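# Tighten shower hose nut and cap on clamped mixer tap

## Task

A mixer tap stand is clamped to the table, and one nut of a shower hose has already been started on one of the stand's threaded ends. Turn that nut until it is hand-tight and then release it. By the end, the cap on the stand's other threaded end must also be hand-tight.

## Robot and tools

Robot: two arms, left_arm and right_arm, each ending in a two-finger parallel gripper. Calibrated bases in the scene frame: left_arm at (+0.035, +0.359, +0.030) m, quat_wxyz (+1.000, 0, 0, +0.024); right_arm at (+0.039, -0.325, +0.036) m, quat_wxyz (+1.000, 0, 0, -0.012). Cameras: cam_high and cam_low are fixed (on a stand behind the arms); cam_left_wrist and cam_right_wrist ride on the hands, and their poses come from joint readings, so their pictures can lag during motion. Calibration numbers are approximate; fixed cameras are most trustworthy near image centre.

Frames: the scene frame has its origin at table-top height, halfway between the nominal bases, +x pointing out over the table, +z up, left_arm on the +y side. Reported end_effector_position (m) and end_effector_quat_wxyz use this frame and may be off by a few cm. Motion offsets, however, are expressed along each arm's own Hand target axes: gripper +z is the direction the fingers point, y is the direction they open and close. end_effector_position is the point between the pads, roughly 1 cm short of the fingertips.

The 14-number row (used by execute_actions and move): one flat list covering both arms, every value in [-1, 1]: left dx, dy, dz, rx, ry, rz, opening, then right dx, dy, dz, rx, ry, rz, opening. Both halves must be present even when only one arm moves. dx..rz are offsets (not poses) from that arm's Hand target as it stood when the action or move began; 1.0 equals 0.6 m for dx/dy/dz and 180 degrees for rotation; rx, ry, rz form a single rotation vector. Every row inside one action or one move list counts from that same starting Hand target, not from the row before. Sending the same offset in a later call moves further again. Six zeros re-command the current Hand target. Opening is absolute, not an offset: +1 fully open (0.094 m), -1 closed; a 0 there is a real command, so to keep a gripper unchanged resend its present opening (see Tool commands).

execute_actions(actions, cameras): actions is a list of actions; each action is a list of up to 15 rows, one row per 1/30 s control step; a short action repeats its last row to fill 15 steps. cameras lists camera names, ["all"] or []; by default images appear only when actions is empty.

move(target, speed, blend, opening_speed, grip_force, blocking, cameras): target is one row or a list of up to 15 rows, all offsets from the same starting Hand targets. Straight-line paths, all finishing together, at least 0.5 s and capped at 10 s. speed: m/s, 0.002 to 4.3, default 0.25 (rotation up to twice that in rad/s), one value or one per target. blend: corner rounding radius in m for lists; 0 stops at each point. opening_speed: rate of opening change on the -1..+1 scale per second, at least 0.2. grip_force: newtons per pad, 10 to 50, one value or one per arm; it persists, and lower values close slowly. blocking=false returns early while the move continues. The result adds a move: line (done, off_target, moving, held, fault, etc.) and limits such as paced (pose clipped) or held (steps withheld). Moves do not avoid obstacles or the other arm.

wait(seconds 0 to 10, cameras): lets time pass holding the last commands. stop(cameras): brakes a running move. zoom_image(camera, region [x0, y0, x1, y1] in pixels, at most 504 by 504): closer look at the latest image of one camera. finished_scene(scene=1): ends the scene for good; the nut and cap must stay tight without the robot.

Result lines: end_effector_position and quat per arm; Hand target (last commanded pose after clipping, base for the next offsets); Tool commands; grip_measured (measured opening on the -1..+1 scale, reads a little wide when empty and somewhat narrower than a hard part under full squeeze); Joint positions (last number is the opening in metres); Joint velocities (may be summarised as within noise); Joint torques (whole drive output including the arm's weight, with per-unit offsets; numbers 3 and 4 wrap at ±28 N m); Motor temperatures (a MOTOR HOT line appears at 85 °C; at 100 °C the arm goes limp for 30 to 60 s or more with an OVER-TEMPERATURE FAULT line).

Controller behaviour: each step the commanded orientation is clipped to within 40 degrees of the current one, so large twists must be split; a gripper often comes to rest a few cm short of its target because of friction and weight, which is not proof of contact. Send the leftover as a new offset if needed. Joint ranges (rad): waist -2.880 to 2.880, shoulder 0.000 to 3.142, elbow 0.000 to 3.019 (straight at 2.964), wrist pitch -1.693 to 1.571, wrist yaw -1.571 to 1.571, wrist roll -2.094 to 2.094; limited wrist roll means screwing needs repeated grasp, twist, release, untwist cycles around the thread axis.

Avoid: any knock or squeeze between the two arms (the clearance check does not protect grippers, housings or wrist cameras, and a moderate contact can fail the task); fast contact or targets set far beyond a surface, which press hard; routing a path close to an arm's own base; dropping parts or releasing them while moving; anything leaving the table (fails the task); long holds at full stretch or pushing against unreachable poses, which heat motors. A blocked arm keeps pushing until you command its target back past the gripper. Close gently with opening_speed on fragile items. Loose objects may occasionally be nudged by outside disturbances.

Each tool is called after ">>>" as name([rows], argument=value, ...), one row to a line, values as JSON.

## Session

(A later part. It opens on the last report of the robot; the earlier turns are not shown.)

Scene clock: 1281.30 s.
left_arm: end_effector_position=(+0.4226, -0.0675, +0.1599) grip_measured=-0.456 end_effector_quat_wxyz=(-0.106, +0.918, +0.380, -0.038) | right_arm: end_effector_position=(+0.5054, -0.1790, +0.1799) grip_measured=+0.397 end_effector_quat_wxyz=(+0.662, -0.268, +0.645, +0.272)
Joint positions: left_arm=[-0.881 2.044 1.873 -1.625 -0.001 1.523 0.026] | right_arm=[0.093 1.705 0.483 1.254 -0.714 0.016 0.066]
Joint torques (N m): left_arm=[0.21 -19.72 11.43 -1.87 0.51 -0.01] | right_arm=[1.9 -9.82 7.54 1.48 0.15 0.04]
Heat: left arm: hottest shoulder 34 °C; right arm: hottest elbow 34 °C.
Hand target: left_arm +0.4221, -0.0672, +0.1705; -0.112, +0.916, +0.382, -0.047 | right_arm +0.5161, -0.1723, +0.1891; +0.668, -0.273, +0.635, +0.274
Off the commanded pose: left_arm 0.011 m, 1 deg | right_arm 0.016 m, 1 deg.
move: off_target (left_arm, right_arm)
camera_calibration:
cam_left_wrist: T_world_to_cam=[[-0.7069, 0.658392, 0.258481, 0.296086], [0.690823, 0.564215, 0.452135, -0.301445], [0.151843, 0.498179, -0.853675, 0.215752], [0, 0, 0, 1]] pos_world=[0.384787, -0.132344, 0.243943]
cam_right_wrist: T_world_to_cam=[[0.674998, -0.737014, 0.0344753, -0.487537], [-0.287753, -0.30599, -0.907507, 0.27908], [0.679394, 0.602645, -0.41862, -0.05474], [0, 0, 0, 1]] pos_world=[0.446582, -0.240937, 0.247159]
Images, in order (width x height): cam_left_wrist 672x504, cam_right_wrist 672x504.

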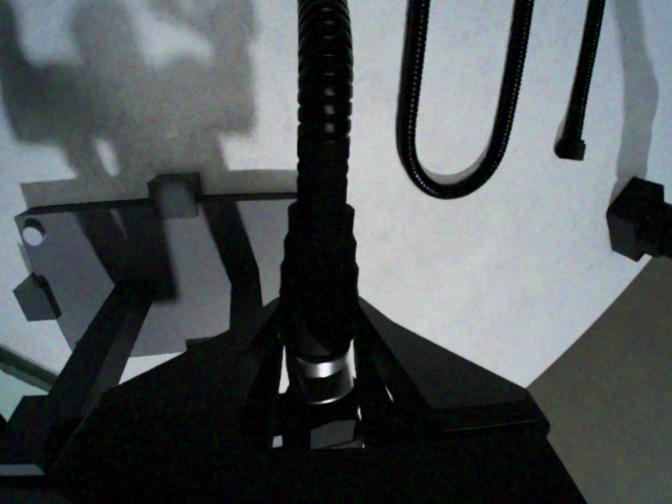

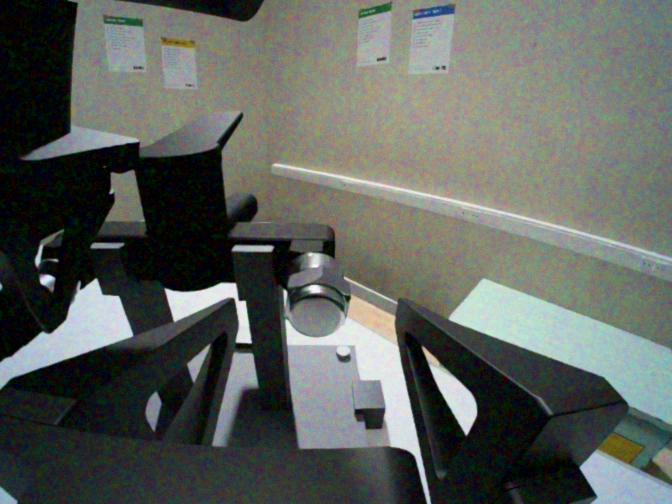

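>>> move([
  [0,0,0,0,0,0,0.4,0,0,0.02,0,0,0,0.4],
  [-0.0007,0.0074,0.0112,-0.5833,0,0,0.4,0,0,0.02,0,0,0,-0.7],
], speed=0.28, cameras=["cam_left_wrist", "cam_right_wrist"])

>>> zoom_image(camera="cam_left_wrist", region=[200, 220, 450, 450])

>>> zoom_image(camera="cam_right_wrist", region=[240, 190, 400, 350])

Scene clock: 1313.93 s.
left_arm: end_effector_position=(+0.4289, -0.0622, +0.1615) grip_measured=+0.398 end_effector_quat_wxyz=(+0.654, +0.648, +0.282, +0.271) | right_arm: end_effector_position=(+0.5135, -0.1706, +0.1853) grip_measured=-0.455 end_effector_quat_wxyz=(+0.665, -0.268, +0.642, +0.272)
Joint positions: left_arm=[-0.888 1.811 0.645 1.167 -0.073 1.554 0.066] | right_arm=[0.115 1.705 0.507 1.238 -0.692 0.019 0.026]
Joint torques (N m): left_arm=[-1.38 -11.87 5.49 2.91 -0.04 0.07] | right_arm=[1.49 -9.47 7.77 1.48 0.11 -0.01]
Heat: left arm: hottest shoulder 36 °C; right arm: hottest elbow 35 °C.
Hand target: left_arm +0.4235, -0.0695, +0.1630; +0.659, +0.647, +0.269, +0.274 | right_arm +0.5246, -0.1638, +0.1896; +0.668, -0.273, +0.635, +0.274
Off the commanded pose: left_arm 0.009 m, 2 deg | right_arm 0.014 m, 1 deg.
move: off_target (right_arm); target 2's new opening was sent with right_arm's hand 0.014 m and 1 deg from that target
camera_calibration:
cam_left_wrist: T_world_to_cam=[[-0.0595516, -0.0111259, -0.998163, 0.18031], [0.29512, 0.955042, -0.0282525, -0.0379058], [0.953602, -0.296261, -0.0535908, -0.308975], [0, 0, 0, 1]] pos_world=[0.316564, -0.0533293, 0.162349]
cam_right_wrist: T_world_to_cam=[[0.674806, -0.73705, 0.0373333, -0.487432], [-0.280703, -0.303125, -0.910671, 0.286326], [0.682527, 0.604047, -0.411442, -0.0657866], [0, 0, 0, 1]] pos_world=[0.454196, -0.232732, 0.251879]
Images, in order (width x height): cam_left_wrist 672x504, cam_right_wrist 672x504.

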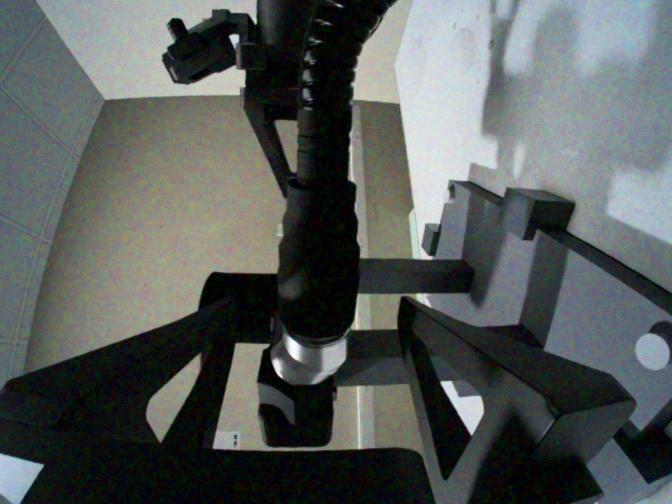

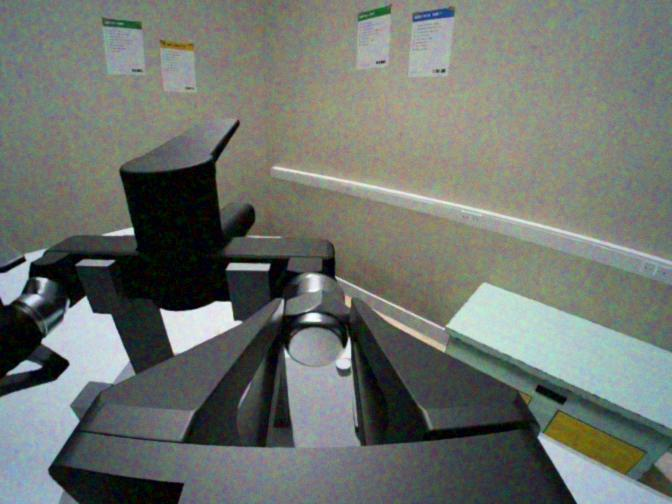

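Scaled by 2.016 from the camera's 672x504 image, which has a finer 960x720 frame.

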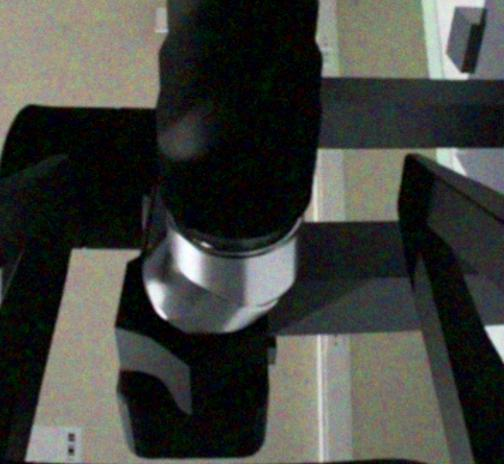

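Scaled by 3.150 from the camera's 672x504 image, which has a finer 960x720 frame.

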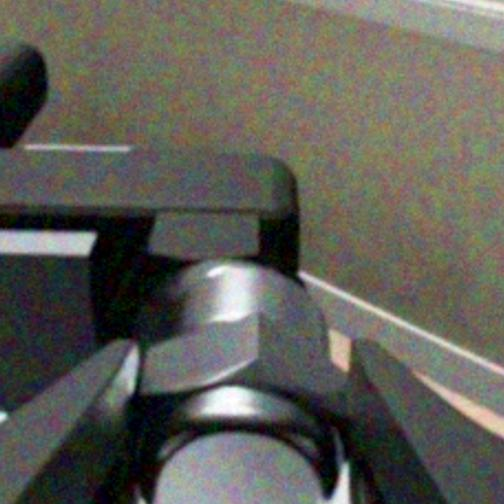

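>>> move([
  [-0.0183,0,0,0,0,0,0.4,0,0,0,0,0,0.22,-0.7],
  [-0.0183,0,0,0,0,0,-0.7,0,0,0,0,0,0.22,-0.7],
], speed=0.28, cameras=["cam_left_wrist", "cam_right_wrist"])

>>> zoom_image(camera="cam_right_wrist", region=[240, 190, 400, 350])

Scene clock: 1333.23 s.
left_arm: end_effector_position=(+0.4205, -0.0696, +0.1618) grip_measured=-0.453 end_effector_quat_wxyz=(+0.654, +0.648, +0.280, +0.272) | right_arm: end_effector_position=(+0.5212, -0.1788, +0.1941) grip_measured=-0.699 end_effector_quat_wxyz=(+0.551, -0.034, +0.688, +0.471)
Joint positions: left_arm=[-0.915 1.811 0.645 1.169 -0.099 1.558 0.026] | right_arm=[0.101 1.697 0.519 1.243 -0.677 0.699 0.014]
Joint torques (N m): left_arm=[-1.44 -11.87 5.72 2.78 -0.1 0.02] | right_arm=[3.02 -8.7 6.84 1.29 -0.59 0.06]
Heat: left arm: hottest shoulder 36 °C; right arm: hottest elbow 35 °C.
Hand target: left_arm +0.4158, -0.0773, +0.1629; +0.658, +0.647, +0.269, +0.274 | right_arm +0.5245, -0.1638, +0.1895; +0.536, -0.042, +0.690, +0.484
Off the commanded pose: left_arm 0.009 m, 1 deg | right_arm 0.016 m, 3 deg.
move: off_target (right_arm)
camera_calibration:
cam_left_wrist: T_world_to_cam=[[-0.0554667, -0.00941044, -0.998416, 0.178502], [0.297042, 0.954524, -0.0254988, -0.029597], [0.953252, -0.297985, -0.050149, -0.303561], [0, 0, 0, 1]] pos_world=[0.308063, -0.060526, 0.162242]
cam_right_wrist: T_world_to_cam=[[0.546661, -0.597206, -0.586946, -0.286063], [-0.66504, 0.116273, -0.737701, 0.535826], [0.508805, 0.793615, -0.333604, 0.0468713], [0, 0, 0, 1]] pos_world=[0.488877, -0.270339, 0.243012]
Images, in order (width x height): cam_left_wrist 672x504, cam_right_wrist 672x504.

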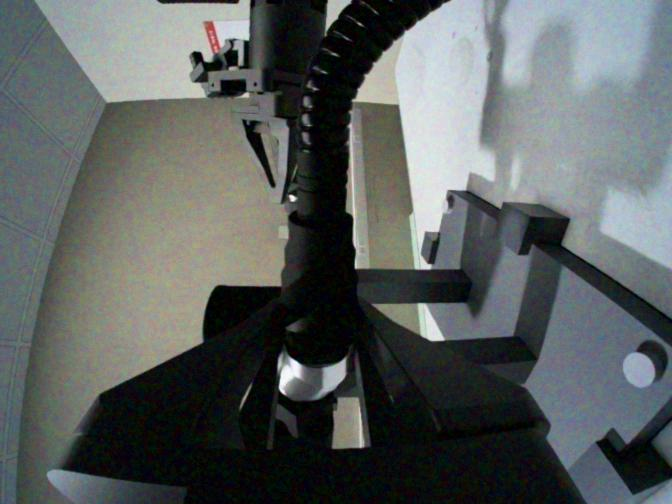

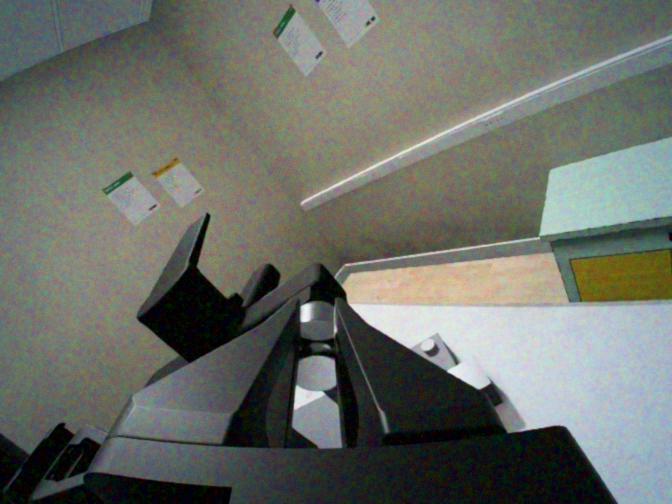

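Scaled by 3.150 from the camera's 672x504 image, which has a finer 960x720 frame.

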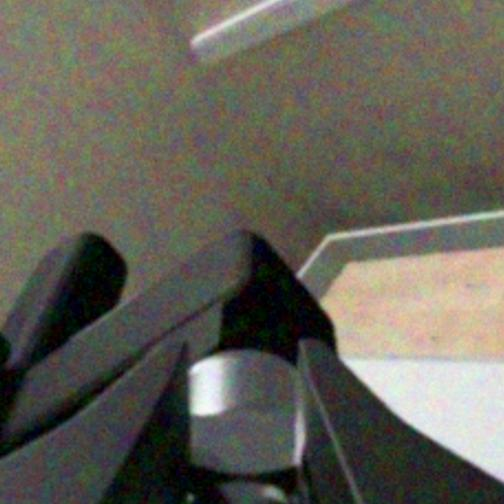

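>>> move([
  [0,0,0,0,0,0,-0.7,0,0,-0.1,0,0,0,-0.7],
  [0.0145,0.0143,-0.0037,0.5833,0,0,-0.7,0,0,-0.1,0,0,-0.22,-0.7],
], speed=0.28, cameras=["cam_left_wrist", "cam_right_wrist"])

>>> zoom_image(camera="cam_right_wrist", region=[240, 190, 400, 350])

>>> zoom_image(camera="cam_left_wrist", region=[200, 220, 450, 450])

Scene clock: 1374.63 s.
left_arm: end_effector_position=(+0.4208, -0.0696, +0.1608) grip_measured=-0.453 end_effector_quat_wxyz=(-0.106, +0.918, +0.379, -0.038) | right_arm: end_effector_position=(+0.4846, -0.2013, +0.1779) grip_measured=-0.699 end_effector_quat_wxyz=(+0.657, -0.269, +0.644, +0.285)
Joint positions: left_arm=[-0.885 2.045 1.876 -1.628 -0.001 1.521 0.026] | right_arm=[0.02 1.687 0.43 1.292 -0.808 0.039 0.014]
Joint torques (N m): left_arm=[0.26 -19.49 11.44 -1.81 0.53 -0.02] | right_arm=[-0.97 -11.22 3.26 2.21 0 -0.11]
Heat: left arm: hottest shoulder 35 °C; right arm: hottest elbow 34 °C.
Hand target: left_arm +0.4204, -0.0694, +0.1715; -0.113, +0.916, +0.382, -0.047 | right_arm +0.4826, -0.2066, +0.1870; +0.668, -0.273, +0.635, +0.274
Off the commanded pose: left_arm 0.011 m, 1 deg | right_arm 0.011 m, 2 deg.
move: off_target (left_arm, right_arm)
camera_calibration:
cam_left_wrist: T_world_to_cam=[[-0.705638, 0.659623, 0.258791, 0.295472], [0.691914, 0.562718, 0.45233, -0.300064], [0.152741, 0.498242, -0.853478, 0.217557], [0, 0, 0, 1]] pos_world=[0.382885, -0.134444, 0.244943]
cam_right_wrist: T_world_to_cam=[[0.690981, -0.722676, 0.0168422, -0.491604], [-0.292267, -0.300607, -0.907863, 0.26786], [0.661154, 0.622394, -0.418929, -0.0150699], [0, 0, 0, 1]] pos_world=[0.42794, -0.265371, 0.245147]
Images, in order (width x height): cam_left_wrist 672x504, cam_right_wrist 672x504.

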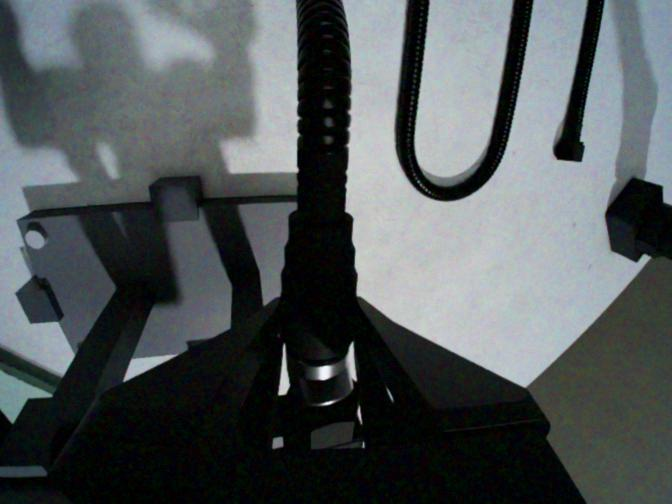

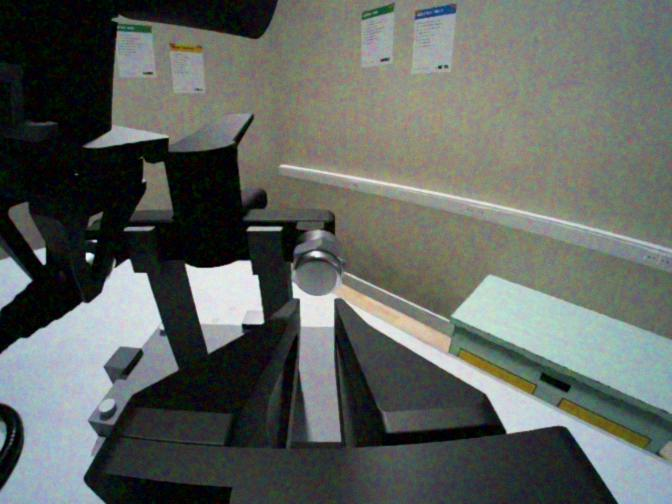

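Scaled by 3.150 from the camera's 672x504 image, which has a finer 960x720 frame.

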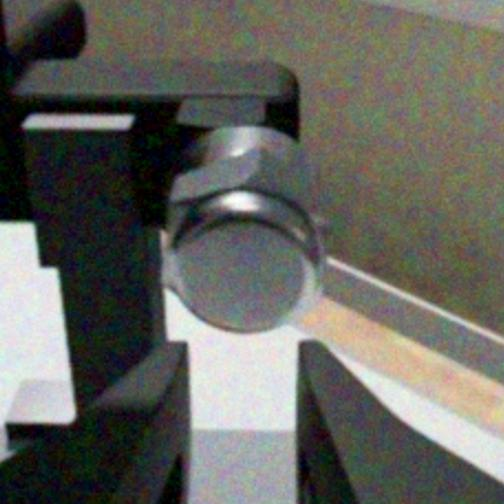

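Scaled by 2.016 from the camera's 672x504 image, which has a finer 960x720 frame.

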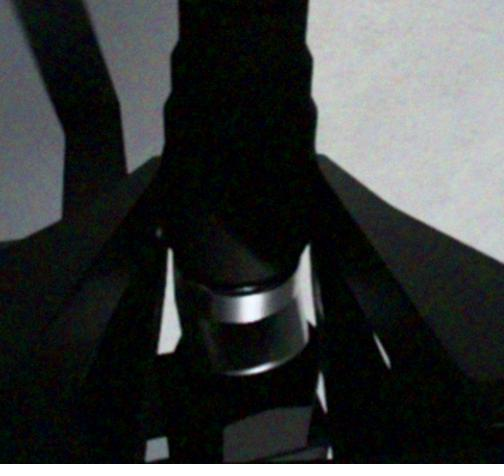

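>>> move([
  [0,0,0,0,0,0,0.25,0,0,0,0,0,0,-0.7],
  [-0.0138,0.0072,0.013,-0.5833,0,0,0.25,-0.105,0.028,-0.336,0,0,0,-0.7],
  [-0.0138,0.0072,0.013,-0.5833,0,0,-0.7,-0.105,0.028,-0.336,0,0,0,-0.7],
], speed=0.32, cameras=["cam_left_wrist", "cam_right_wrist"])

>>> zoom_image(camera="cam_left_wrist", region=[200, 220, 450, 450])

>>> zoom_image(camera="cam_right_wrist", region=[100, 120, 350, 320])

Scene clock: 1450.03 s.
left_arm: end_effector_position=(+0.4212, -0.0695, +0.1619) grip_measured=-0.454 end_effector_quat_wxyz=(+0.654, +0.648, +0.280, +0.273) | right_arm: end_effector_position=(+0.3291, -0.3373, +0.2450) grip_measured=-0.699 end_effector_quat_wxyz=(+0.668, -0.284, +0.633, +0.270)
Joint positions: left_arm=[-0.915 1.812 0.646 1.171 -0.1 1.559 0.026] | right_arm=[-0.655 1.269 0.178 1.5 -1.476 0.37 0.014]
Joint torques (N m): left_arm=[-1.38 -11.99 5.61 2.73 -0.03 0.02] | right_arm=[-0.62 -2.67 3.9 1.65 0.33 0.12]
Heat: left arm: hottest shoulder 38 °C; right arm: hottest elbow 33 °C.
Hand target: left_arm +0.4162, -0.0769, +0.1630; +0.658, +0.647, +0.269, +0.274 | right_arm +0.3270, -0.3398, +0.2410; +0.668, -0.273, +0.635, +0.274
Off the commanded pose: left_arm 0.009 m, 1 deg | right_arm 0.005 m, 1 deg.
move: done
camera_calibration:
cam_left_wrist: T_world_to_cam=[[-0.0544029, -0.0101704, -0.998467, 0.178171], [0.295235, 0.955076, -0.0258147, -0.029063], [0.953874, -0.296187, -0.0489563, -0.304535], [0, 0, 0, 1]] pos_world=[0.308761, -0.0606298, 0.162239]
cam_right_wrist: T_world_to_cam=[[0.688389, -0.722315, 0.0661871, -0.494712], [-0.251326, -0.323124, -0.912374, 0.222532], [0.680408, 0.611434, -0.403972, 0.186746], [0, 0, 0, 1]] pos_world=[0.269419, -0.399616, 0.311216]
Images, in order (width x height): cam_left_wrist 672x504, cam_right_wrist 672x504.

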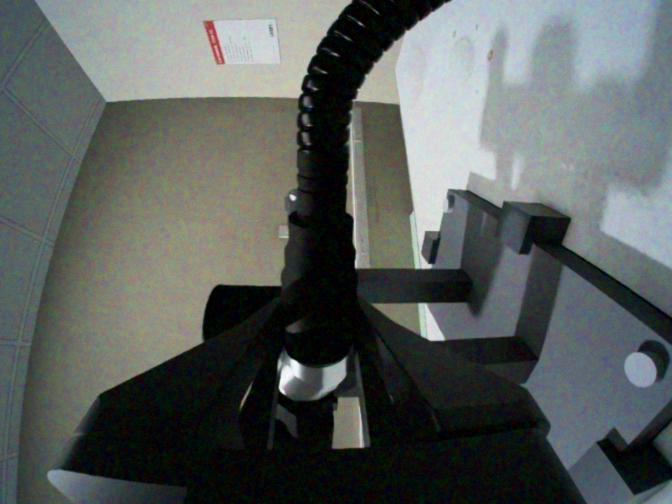

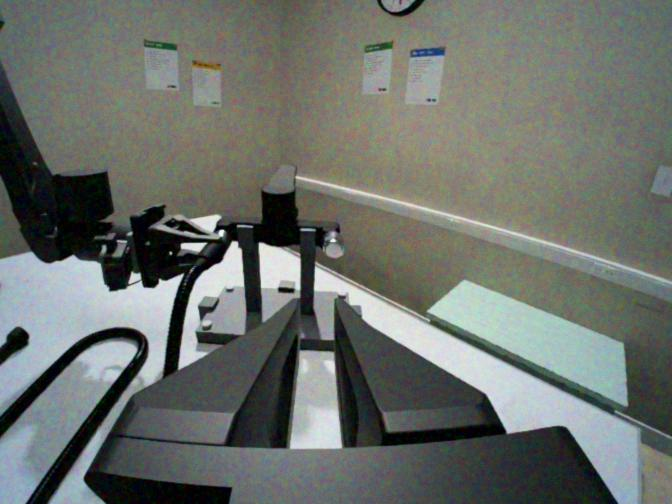

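Scaled by 2.016 from the camera's 672x504 image, which has a finer 960x720 frame.

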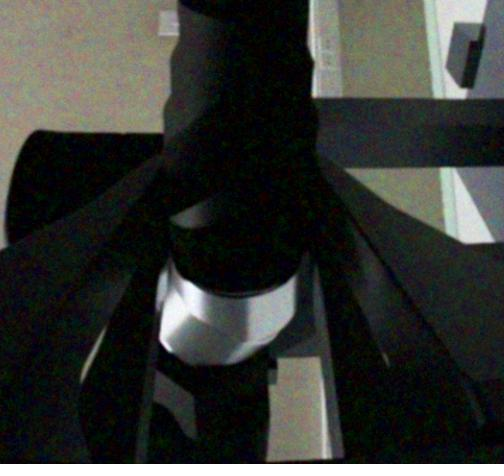

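Scaled by 2.016 from the camera's 672x504 image, which has a finer 960x720 frame.

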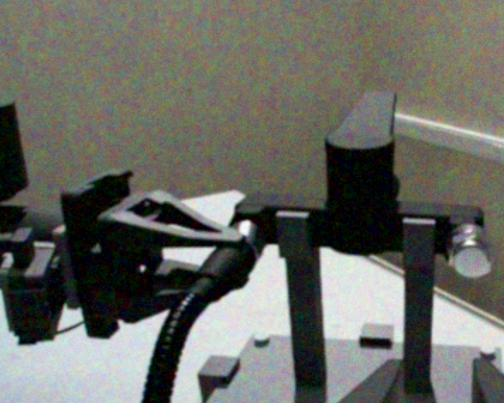

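>>> zoom_image(camera="cam_left_wrist", region=[270, 320, 370, 410])

>>> move([
  [0.0153,0.0135,-0.0037,0.5833,0,0,-0.7,0,0,0,0,0,0,-0.7],
  [0.0153,0.0135,-0.0037,0.5833,0,0,0.25,0,0,0,0,0,0,-0.7],
  [0.0008,0,0,0,0,0,0.25,0,0,0,0,0,0,-0.7],
  [0.0008,0,0,0,0,0,-0.7,0,0,0,0,0,0,-0.7],
], speed=0.35, cameras=["cam_left_wrist", "cam_right_wrist"])

>>> zoom_image(camera="cam_left_wrist", region=[270, 320, 370, 410])

Scaled by 5.040 from the camera's 672x504 image, which has a finer 960x720 frame.

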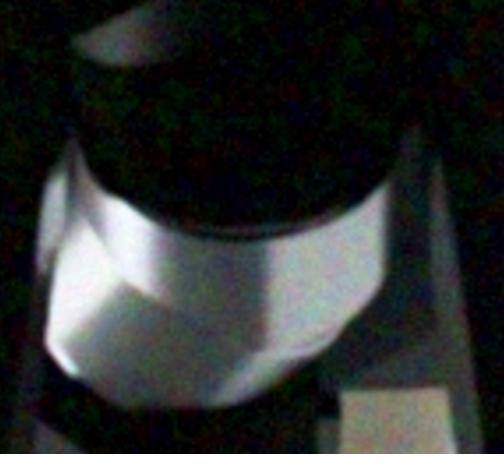

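Scene clock: 1472.03 s.
left_arm: end_effector_position=(+0.4211, -0.0687, +0.1617) grip_measured=-0.454 end_effector_quat_wxyz=(+0.654, +0.648, +0.280, +0.273) | right_arm: end_effector_position=(+0.3291, -0.3373, +0.2451) grip_measured=-0.699 end_effector_quat_wxyz=(+0.668, -0.284, +0.633, +0.270)
Joint positions: left_arm=[-0.913 1.812 0.644 1.172 -0.099 1.558 0.026] | right_arm=[-0.655 1.269 0.178 1.5 -1.476 0.371 0.014]
Joint torques (N m): left_arm=[-1.26 -11.87 5.76 2.69 -0.02 0.01] | right_arm=[-0.56 -3.08 4.01 1.17 0.34 0.06]
Heat: left arm: hottest shoulder 37 °C; right arm: hottest elbow 33 °C.
Hand target: left_arm +0.4165, -0.0765, +0.1628; +0.658, +0.647, +0.269, +0.274 | right_arm +0.3271, -0.3395, +0.2412; +0.667, -0.274, +0.638, +0.272
Off the commanded pose: left_arm 0.009 m, 1 deg | right_arm 0.005 m, 1 deg.
move: done; target 2's new opening was sent with left_arm's hand 0.011 m and 1 deg from that target
camera_calibration:
cam_left_wrist: T_world_to_cam=[[-0.0549074, -0.0101111, -0.99844, 0.178131], [0.295216, 0.955079, -0.0259068, -0.0298772], [0.953851, -0.296178, -0.049456, -0.304094], [0, 0, 0, 1]] pos_world=[0.308662, -0.0597299, 0.16204]
cam_right_wrist: T_world_to_cam=[[0.688406, -0.722294, 0.0662498, -0.494727], [-0.251279, -0.323174, -0.912369, 0.222498], [0.680409, 0.611433, -0.403972, 0.186746], [0, 0, 0, 1]] pos_world=[0.269419, -0.399616, 0.311216]
Images, in order (width x height): cam_left_wrist 672x504, cam_right_wrist 672x504.

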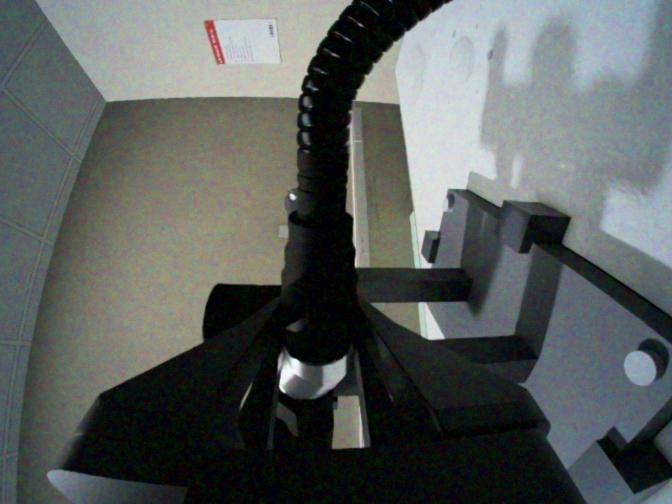

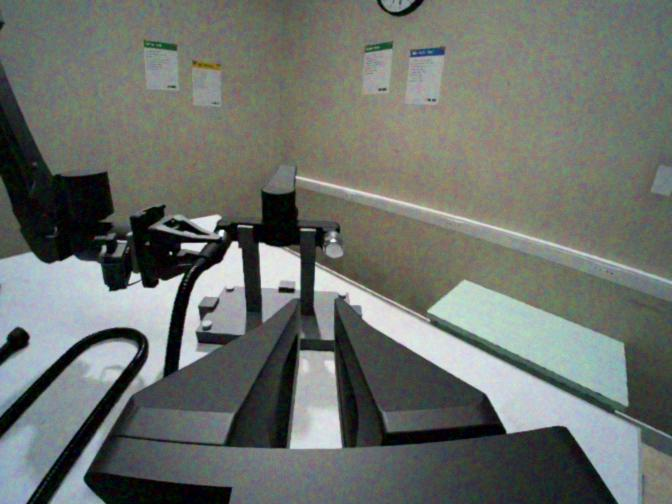

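Scaled by 5.040 from the camera's 672x504 image, which has a finer 960x720 frame.

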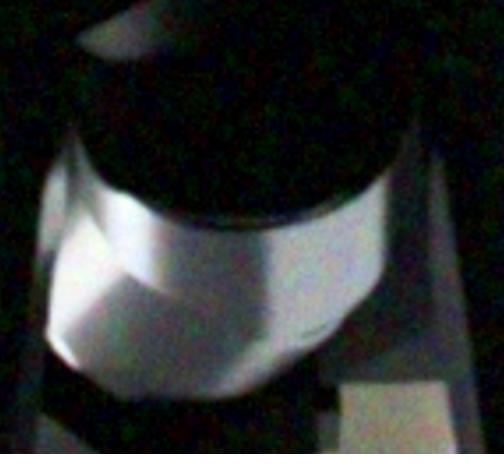

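>>> move(target=[0.0153,0.0135,-0.0037,0.5833,0,0,-0.7,0,0,0,0,0,0,-0.7], speed=0.35, cameras=["cam_left_wrist"])

>>> zoom_image(camera="cam_left_wrist", region=[200, 220, 450, 450])

>>> zoom_image(camera="cam_left_wrist", region=[270, 320, 370, 410])

Scene clock: 1540.80 s.
left_arm: end_effector_position=(+0.4215, -0.0689, +0.1610) grip_measured=-0.454 end_effector_quat_wxyz=(-0.106, +0.918, +0.379, -0.037) | right_arm: end_effector_position=(+0.3291, -0.3373, +0.2451) grip_measured=-0.699 end_effector_quat_wxyz=(+0.668, -0.284, +0.633, +0.270)
Joint positions: left_arm=[-0.884 2.044 1.875 -1.627 -0.001 1.522 0.026] | right_arm=[-0.655 1.269 0.178 1.5 -1.476 0.371 0.014]
Joint torques (N m): left_arm=[0.44 -19.43 11.38 -1.78 0.52 -0.02] | right_arm=[-0.85 -3.19 3.9 1.21 0.36 0.08]
Heat: left arm: hottest shoulder 35 °C; right arm: hottest elbow 32 °C.
Hand target: left_arm +0.4213, -0.0684, +0.1710; -0.112, +0.916, +0.382, -0.047 | right_arm +0.3271, -0.3395, +0.2412; +0.667, -0.274, +0.638, +0.272
Off the commanded pose: left_arm 0.010 m, 1 deg | right_arm 0.005 m, 1 deg.
move: done
camera_calibration:
cam_left_wrist: T_world_to_cam=[[-0.705612, 0.660201, 0.257385, 0.295795], [0.691722, 0.562958, 0.452327, -0.300983], [0.15373, 0.497206, -0.853905, 0.216809], [0, 0, 0, 1]] pos_world=[0.383583, -0.133642, 0.245144]
Images, in order (width x height): cam_left_wrist 672x504.

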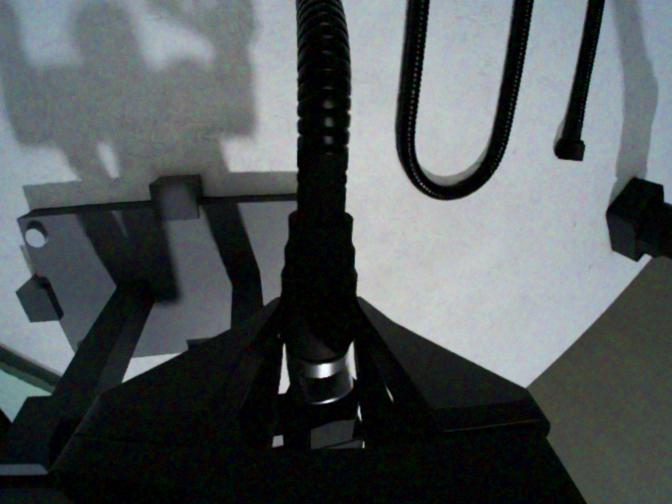

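Scaled by 2.016 from the camera's 672x504 image, which has a finer 960x720 frame.

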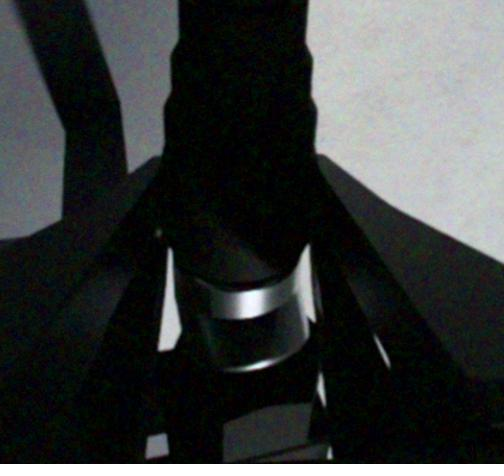

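Scaled by 5.040 from the camera's 672x504 image, which has a finer 960x720 frame.

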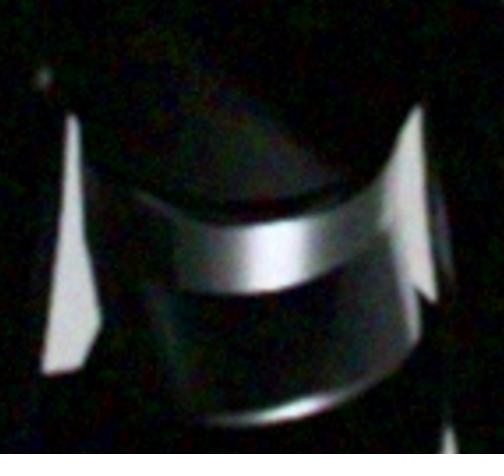

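>>> move([
  [0,0,0,0,0,0,0.25,0,0,0,0,0,0,-0.7],
  [-0.0145,0.0072,0.013,-0.5833,0,0,0.25,0,0,0,0,0,0,-0.7],
  [-0.0145,0.0072,0.013,-0.5833,0,0,-0.7,0,0,0,0,0,0,-0.7],
  [0,0,0,0,0,0,-0.7,0,0,0,0,0,0,-0.7],
], speed=0.35, cameras=["cam_left_wrist"])

>>> zoom_image(camera="cam_left_wrist", region=[270, 320, 370, 410])

Scene clock: 1561.60 s.
left_arm: end_effector_position=(+0.4219, -0.0686, +0.1610) grip_measured=-0.455 end_effector_quat_wxyz=(-0.106, +0.918, +0.380, -0.037) | right_arm: end_effector_position=(+0.3291, -0.3373, +0.2451) grip_measured=-0.699 end_effector_quat_wxyz=(+0.668, -0.284, +0.633, +0.270)
Joint positions: left_arm=[-0.883 2.044 1.875 -1.627 -0.001 1.522 0.026] | right_arm=[-0.655 1.269 0.178 1.5 -1.476 0.371 0.014]
Joint torques (N m): left_arm=[0.38 -19.66 11.36 -1.84 0.53 -0.02] | right_arm=[-0.56 -3.31 3.93 1.22 0.37 0.05]
Heat: left arm: hottest shoulder 36 °C; right arm: hottest elbow 32 °C.
Hand target: left_arm +0.4213, -0.0684, +0.1711; -0.112, +0.916, +0.382, -0.047 | right_arm +0.3271, -0.3395, +0.2412; +0.667, -0.274, +0.638, +0.272
Off the commanded pose: left_arm 0.010 m, 1 deg | right_arm 0.005 m, 1 deg.
move: done
camera_calibration:
cam_left_wrist: T_world_to_cam=[[-0.706158, 0.659633, 0.257343, 0.296024], [0.691185, 0.563331, 0.452682, -0.301259], [0.153635, 0.497536, -0.853729, 0.216636], [0, 0, 0, 1]] pos_world=[0.383983, -0.133343, 0.245144]
Images, in order (width x height): cam_left_wrist 672x504.

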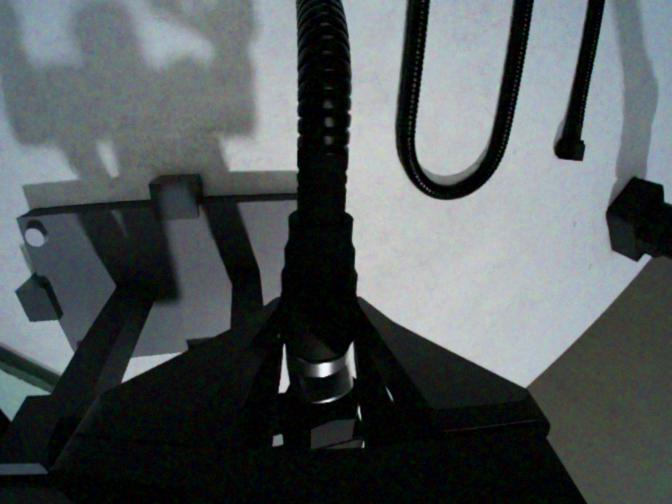

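Scaled by 5.040 from the camera's 672x504 image, which has a finer 960x720 frame.

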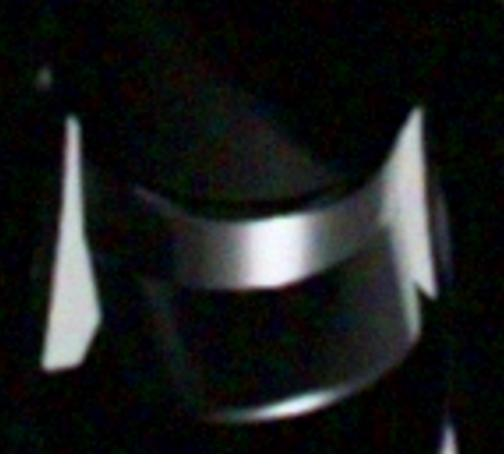

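>>> move([
  [0,0,0,0,0,0,0.25,0,0,0,0,0,0,-0.7],
  [-0.0145,0.0072,0.013,-0.5833,0,0,0.25,0,0,0,0,0,0,-0.7],
  [-0.0145,0.0072,0.013,-0.5833,0,0,-0.7,0,0,0,0,0,0,-0.7],
  [0,0,0,0,0,0,-0.7,0,0,0,0,0,0,-0.7],
], speed=0.35, cameras=["cam_left_wrist"])

>>> zoom_image(camera="cam_left_wrist", region=[270, 320, 370, 410])

>>> move([
  [0,0,0,0,0,0,0.25,0,0,0,0,0,0,-0.7],
  [-0.0145,0.0072,0.013,-0.5833,0,0,0.25,0,0,0,0,0,0,-0.7],
  [-0.0145,0.0072,0.013,-0.5833,0,0,-0.7,0,0,0,0,0,0,-0.7],
  [0,0,0,0,0,0,-0.7,0,0,0,0,0,0,-0.7],
], speed=0.35, cameras=["cam_left_wrist"])

>>> zoom_image(camera="cam_left_wrist", region=[270, 320, 370, 410])

Scene clock: 1584.23 s.
left_arm: end_effector_position=(+0.4218, -0.0687, +0.1610) grip_measured=-0.453 end_effector_quat_wxyz=(-0.106, +0.919, +0.379, -0.037) | right_arm: end_effector_position=(+0.3291, -0.3373, +0.2451) grip_measured=-0.699 end_effector_quat_wxyz=(+0.668, -0.284, +0.633, +0.270)
Joint positions: left_arm=[-0.883 2.044 1.875 -1.627 -0.002 1.523 0.026] | right_arm=[-0.655 1.269 0.178 1.5 -1.476 0.371 0.014]
Joint torques (N m): left_arm=[0.21 -19.55 11.37 -1.87 0.54 -0.03] | right_arm=[-0.5 -3.37 3.92 1.2 0.36 0.05]
Heat: left arm: hottest shoulder 36 °C; right arm: hottest elbow 32 °C.
Hand target: left_arm +0.4212, -0.0685, +0.1710; -0.112, +0.916, +0.381, -0.047 | right_arm +0.3271, -0.3395, +0.2412; +0.667, -0.274, +0.638, +0.272
Off the commanded pose: left_arm 0.010 m, 1 deg | right_arm 0.005 m, 1 deg.
move: done
camera_calibration:
cam_left_wrist: T_world_to_cam=[[-0.705344, 0.6605, 0.257353, 0.295678], [0.69186, 0.562407, 0.452801, -0.301406], [0.154338, 0.497432, -0.853663, 0.216432], [0, 0, 0, 1]] pos_world=[0.383681, -0.133443, 0.245143]
Images, in order (width x height): cam_left_wrist 672x504.

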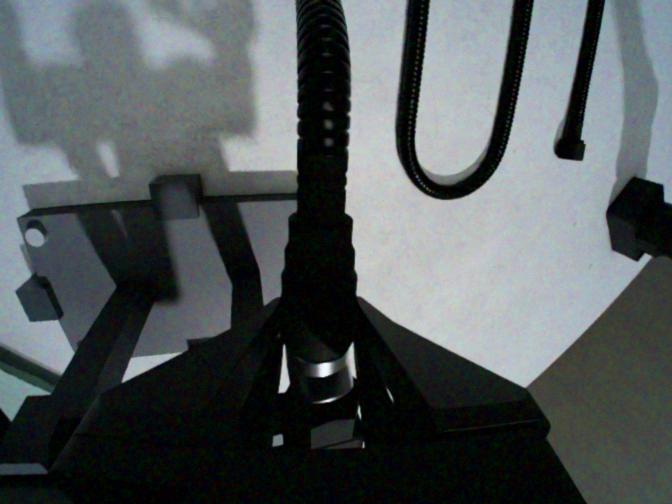

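Scaled by 5.040 from the camera's 672x504 image, which has a finer 960x720 frame.

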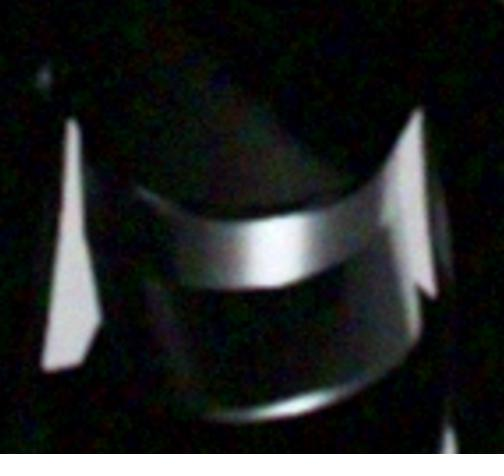

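Scene clock: 1592.40 s.
left_arm: end_effector_position=(+0.4217, -0.0688, +0.1608) grip_measured=-0.453 end_effector_quat_wxyz=(-0.103, +0.918, +0.381, -0.035) | right_arm: end_effector_position=(+0.3291, -0.3373, +0.2451) grip_measured=-0.699 end_effector_quat_wxyz=(+0.668, -0.284, +0.633, +0.270)
Joint positions: left_arm=[-0.884 2.04 1.869 -1.618 -0.004 1.519 0.026] | right_arm=[-0.655 1.269 0.178 1.5 -1.476 0.371 0.014]
Joint torques (N m): left_arm=[0.38 -19.14 11.89 -2.17 0.62 0.01] | right_arm=[-0.56 -3.37 4.05 1.18 0.35 0.05]
Heat: left arm: hottest shoulder 36 °C; right arm: hottest elbow 32 °C.
Hand target: left_arm +0.4212, -0.0684, +0.1708; -0.113, +0.916, +0.382, -0.047 | right_arm +0.3271, -0.3395, +0.2412; +0.667, -0.274, +0.638, +0.272
Off the commanded pose: left_arm 0.010 m, 2 deg | right_arm 0.005 m, 1 deg.
move: done
camera_calibration:
cam_left_wrist: T_world_to_cam=[[-0.709077, 0.658865, 0.251211, 0.298252], [0.687196, 0.56586, 0.455592, -0.299496], [0.158023, 0.495681, -0.854008, 0.214661], [0, 0, 0, 1]] pos_world=[0.383374, -0.133438, 0.244846]
Images, in order (width x height): cam_left_wrist 672x504.

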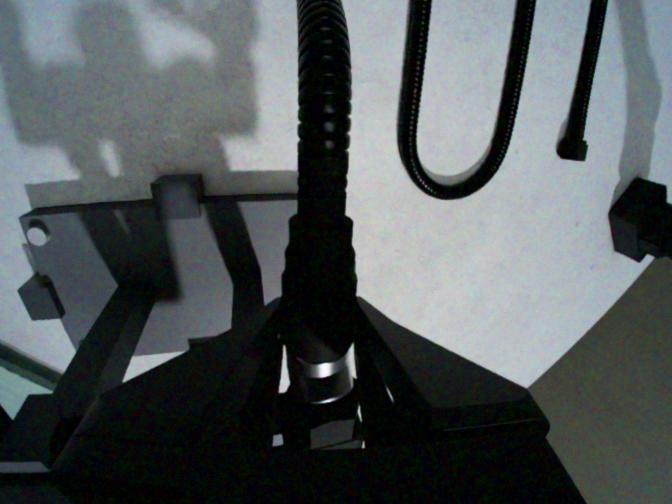

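Scaled by 5.040 from the camera's 672x504 image, which has a finer 960x720 frame.

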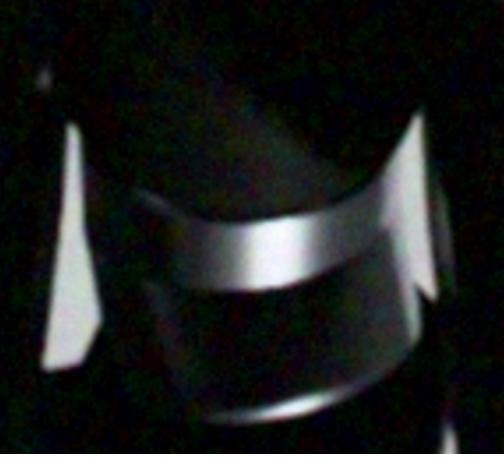

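>>> move([
  [0,0,0,0,0,0,0.25,0,0,0,0,0,0,-0.7],
  [-0.0145,0.0072,0.013,-0.5833,0,0,0.25,0,0,0,0,0,0,-0.7],
  [-0.0145,0.0072,0.013,-0.5833,0,0,-0.9,0,0,0,0,0,0,-0.7],
  [0,0,0,0,0,0,-0.9,0,0,0,0,0,0,-0.7],
], speed=0.35, cameras=["cam_left_wrist"])

>>> zoom_image(camera="cam_left_wrist", region=[270, 320, 370, 410])

Scene clock: 1613.27 s.
left_arm: end_effector_position=(+0.4087, -0.0649, +0.1777) grip_measured=-0.898 end_effector_quat_wxyz=(-0.114, +0.919, +0.374, -0.045) | right_arm: end_effector_position=(+0.3291, -0.3373, +0.2451) grip_measured=-0.699 end_effector_quat_wxyz=(+0.668, -0.284, +0.633, +0.270)
Joint positions: left_arm=[-0.892 2.018 1.874 -1.672 0.01 1.524 0.005] | right_arm=[-0.655 1.269 0.178 1.5 -1.476 0.371 0.014]
Joint torques (N m): left_arm=[1.08 -17.2 11.38 -0.1 0.15 -0.03] | right_arm=[-0.85 -3.31 3.95 1.17 0.37 0.05]
Heat: left arm: hottest shoulder 36 °C; right arm: hottest elbow 32 °C.
Hand target: left_arm +0.4213, -0.0683, +0.1710; -0.112, +0.916, +0.382, -0.047 | right_arm +0.3271, -0.3395, +0.2412; +0.667, -0.274, +0.638, +0.272
Off the commanded pose: left_arm 0.015 m, 1 deg | right_arm 0.005 m, 1 deg.
move: off_target (left_arm)
camera_calibration:
cam_left_wrist: T_world_to_cam=[[-0.694425, 0.663859, 0.277607, 0.271902], [0.70592, 0.55374, 0.441642, -0.306363], [0.139466, 0.502656, -0.853162, 0.237135], [0, 0, 0, 1]] pos_world=[0.372011, -0.130056, 0.262136]
Images, in order (width x height): cam_left_wrist 672x504.

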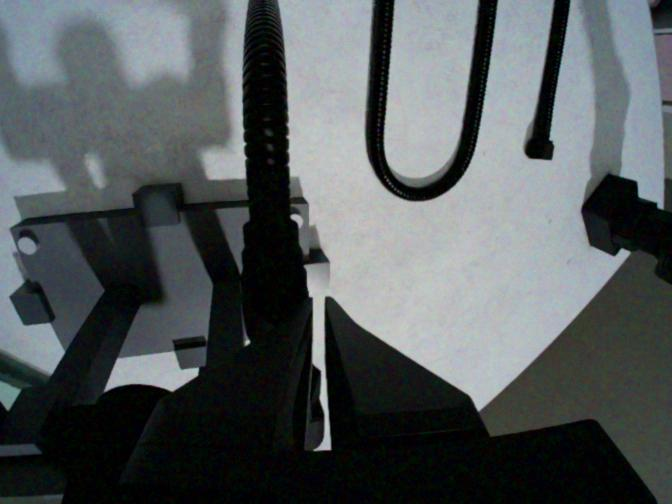

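Scaled by 5.040 from the camera's 672x504 image, which has a finer 960x720 frame.

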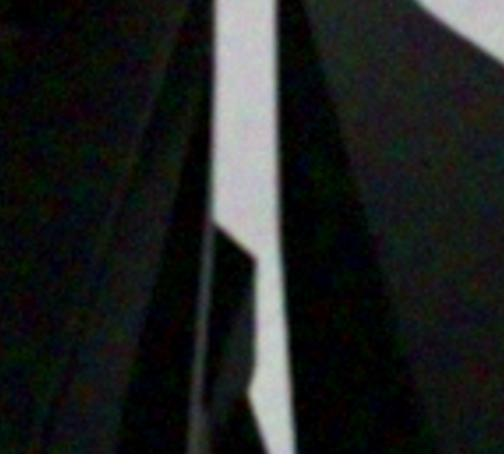

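>>> move(target=[0,0.03,-0.15,0,0,0,-0.7,0,0,0,0,0,0,-0.7], speed=0.2, cameras=["cam_left_wrist", "cam_right_wrist", "cam_high"])

>>> zoom_image(camera="cam_left_wrist", region=[240, 180, 400, 340])

>>> zoom_image(camera="cam_right_wrist", region=[190, 200, 360, 310])

Scene clock: 1651.40 s.
left_arm: end_effector_position=(+0.4351, -0.0932, +0.2326) grip_measured=-0.702 end_effector_quat_wxyz=(-0.045, +0.925, +0.377, -0.022) | right_arm: end_effector_position=(+0.3291, -0.3373, +0.2451) grip_measured=-0.699 end_effector_quat_wxyz=(+0.668, -0.284, +0.633, +0.270)
Joint positions: left_arm=[-0.891 2.015 2.03 -1.685 0.011 1.524 0.014] | right_arm=[-0.655 1.269 0.178 1.5 -1.476 0.371 0.014]
Joint torques (N m): left_arm=[1.26 -20.31 13.08 0.01 0.13 -0.03] | right_arm=[-0.56 -3.02 4 1.24 0.35 0.04]
Motor temperatures (°C): left_arm=[26 37 37 26 25 25 27] | right_arm=[24 26 32 27 27 25 27]
Heat: left arm: hottest shoulder 37 °C; right arm: hottest elbow 32 °C.
Hand target: left_arm +0.4491, -0.0960, +0.2538; -0.113, +0.916, +0.382, -0.047 | right_arm +0.3271, -0.3395, +0.2412; +0.667, -0.274, +0.638, +0.272
Off the commanded pose: left_arm 0.026 m, 8 deg | right_arm 0.005 m, 1 deg.
joint sent to its limit (left arm) — joint 4 (wrist pitch), lower limit. The joint targets are off in orientation, not in position.
move: off_target (left_arm)
camera_calibration:
cam_left_wrist: T_world_to_cam=[[-0.715757, 0.685027, 0.135761, 0.337948], [0.662094, 0.603827, 0.443874, -0.310318], [0.222089, 0.407592, -0.885746, 0.257177], [0, 0, 0, 1]] pos_world=[0.390232, -0.148948, 0.319656]
cam_right_wrist: T_world_to_cam=[[0.688406, -0.722294, 0.0662498, -0.494727], [-0.251279, -0.323174, -0.912369, 0.222498], [0.680409, 0.611433, -0.403972, 0.186746], [0, 0, 0, 1]] pos_world=[0.269419, -0.399616, 0.311216]
Images, in order (width x height): cam_high 672x504, cam_left_wrist 672x504, cam_right_wrist 672x504.

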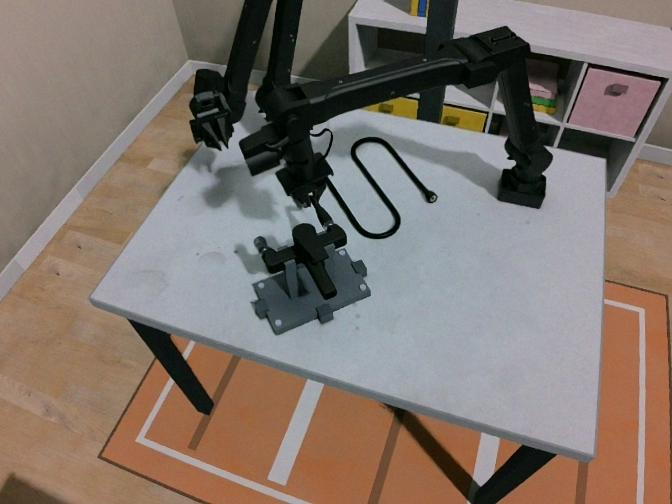

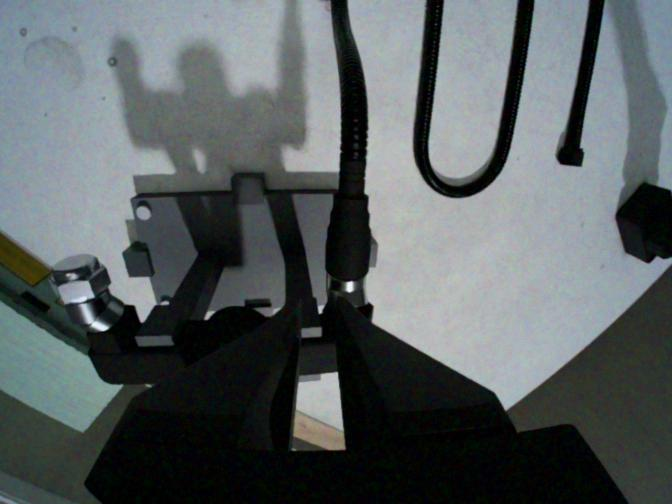

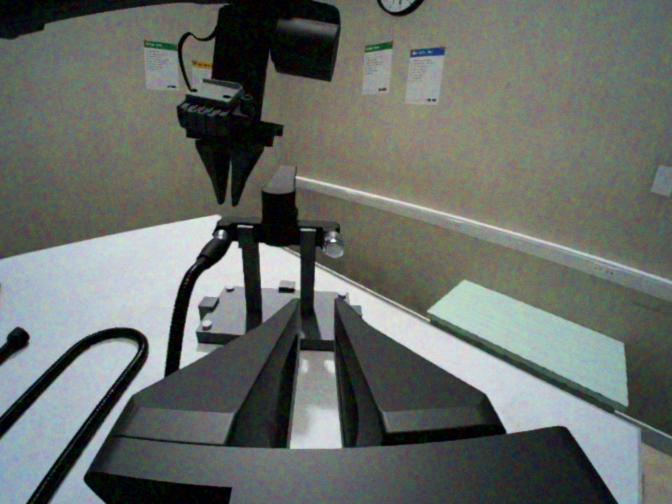

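Scaled by 3.150 from the camera's 672x504 image, which has a finer 960x720 frame.

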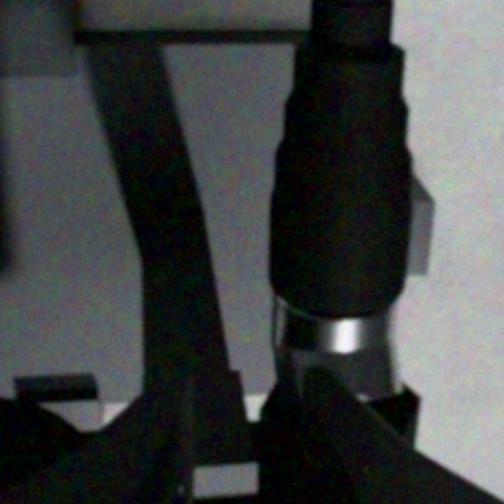

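Scaled by 2.965 from the camera's 672x504 image, which has a finer 960x720 frame.

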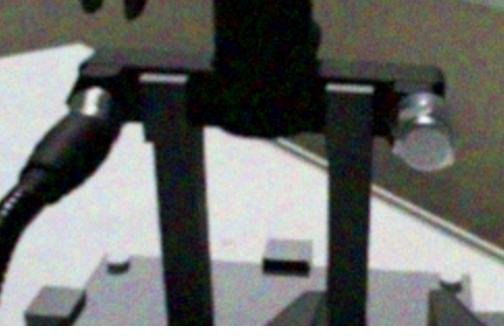

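>>> zoom_image(camera="cam_left_wrist", region=[40, 240, 140, 340])

>>> zoom_image(camera="cam_left_wrist", region=[310, 250, 390, 320])

Scaled by 5.040 from the camera's 672x504 image, which has a finer 960x720 frame.

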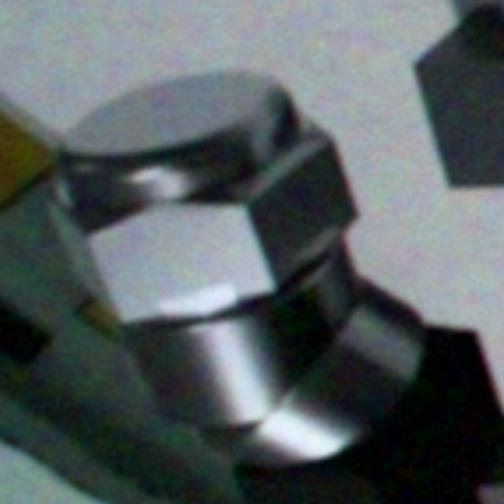

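Scaled by 6.300 from the camera's 672x504 image, which has a finer 960x720 frame.

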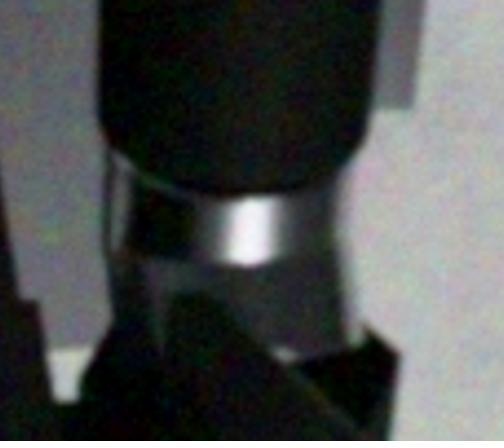

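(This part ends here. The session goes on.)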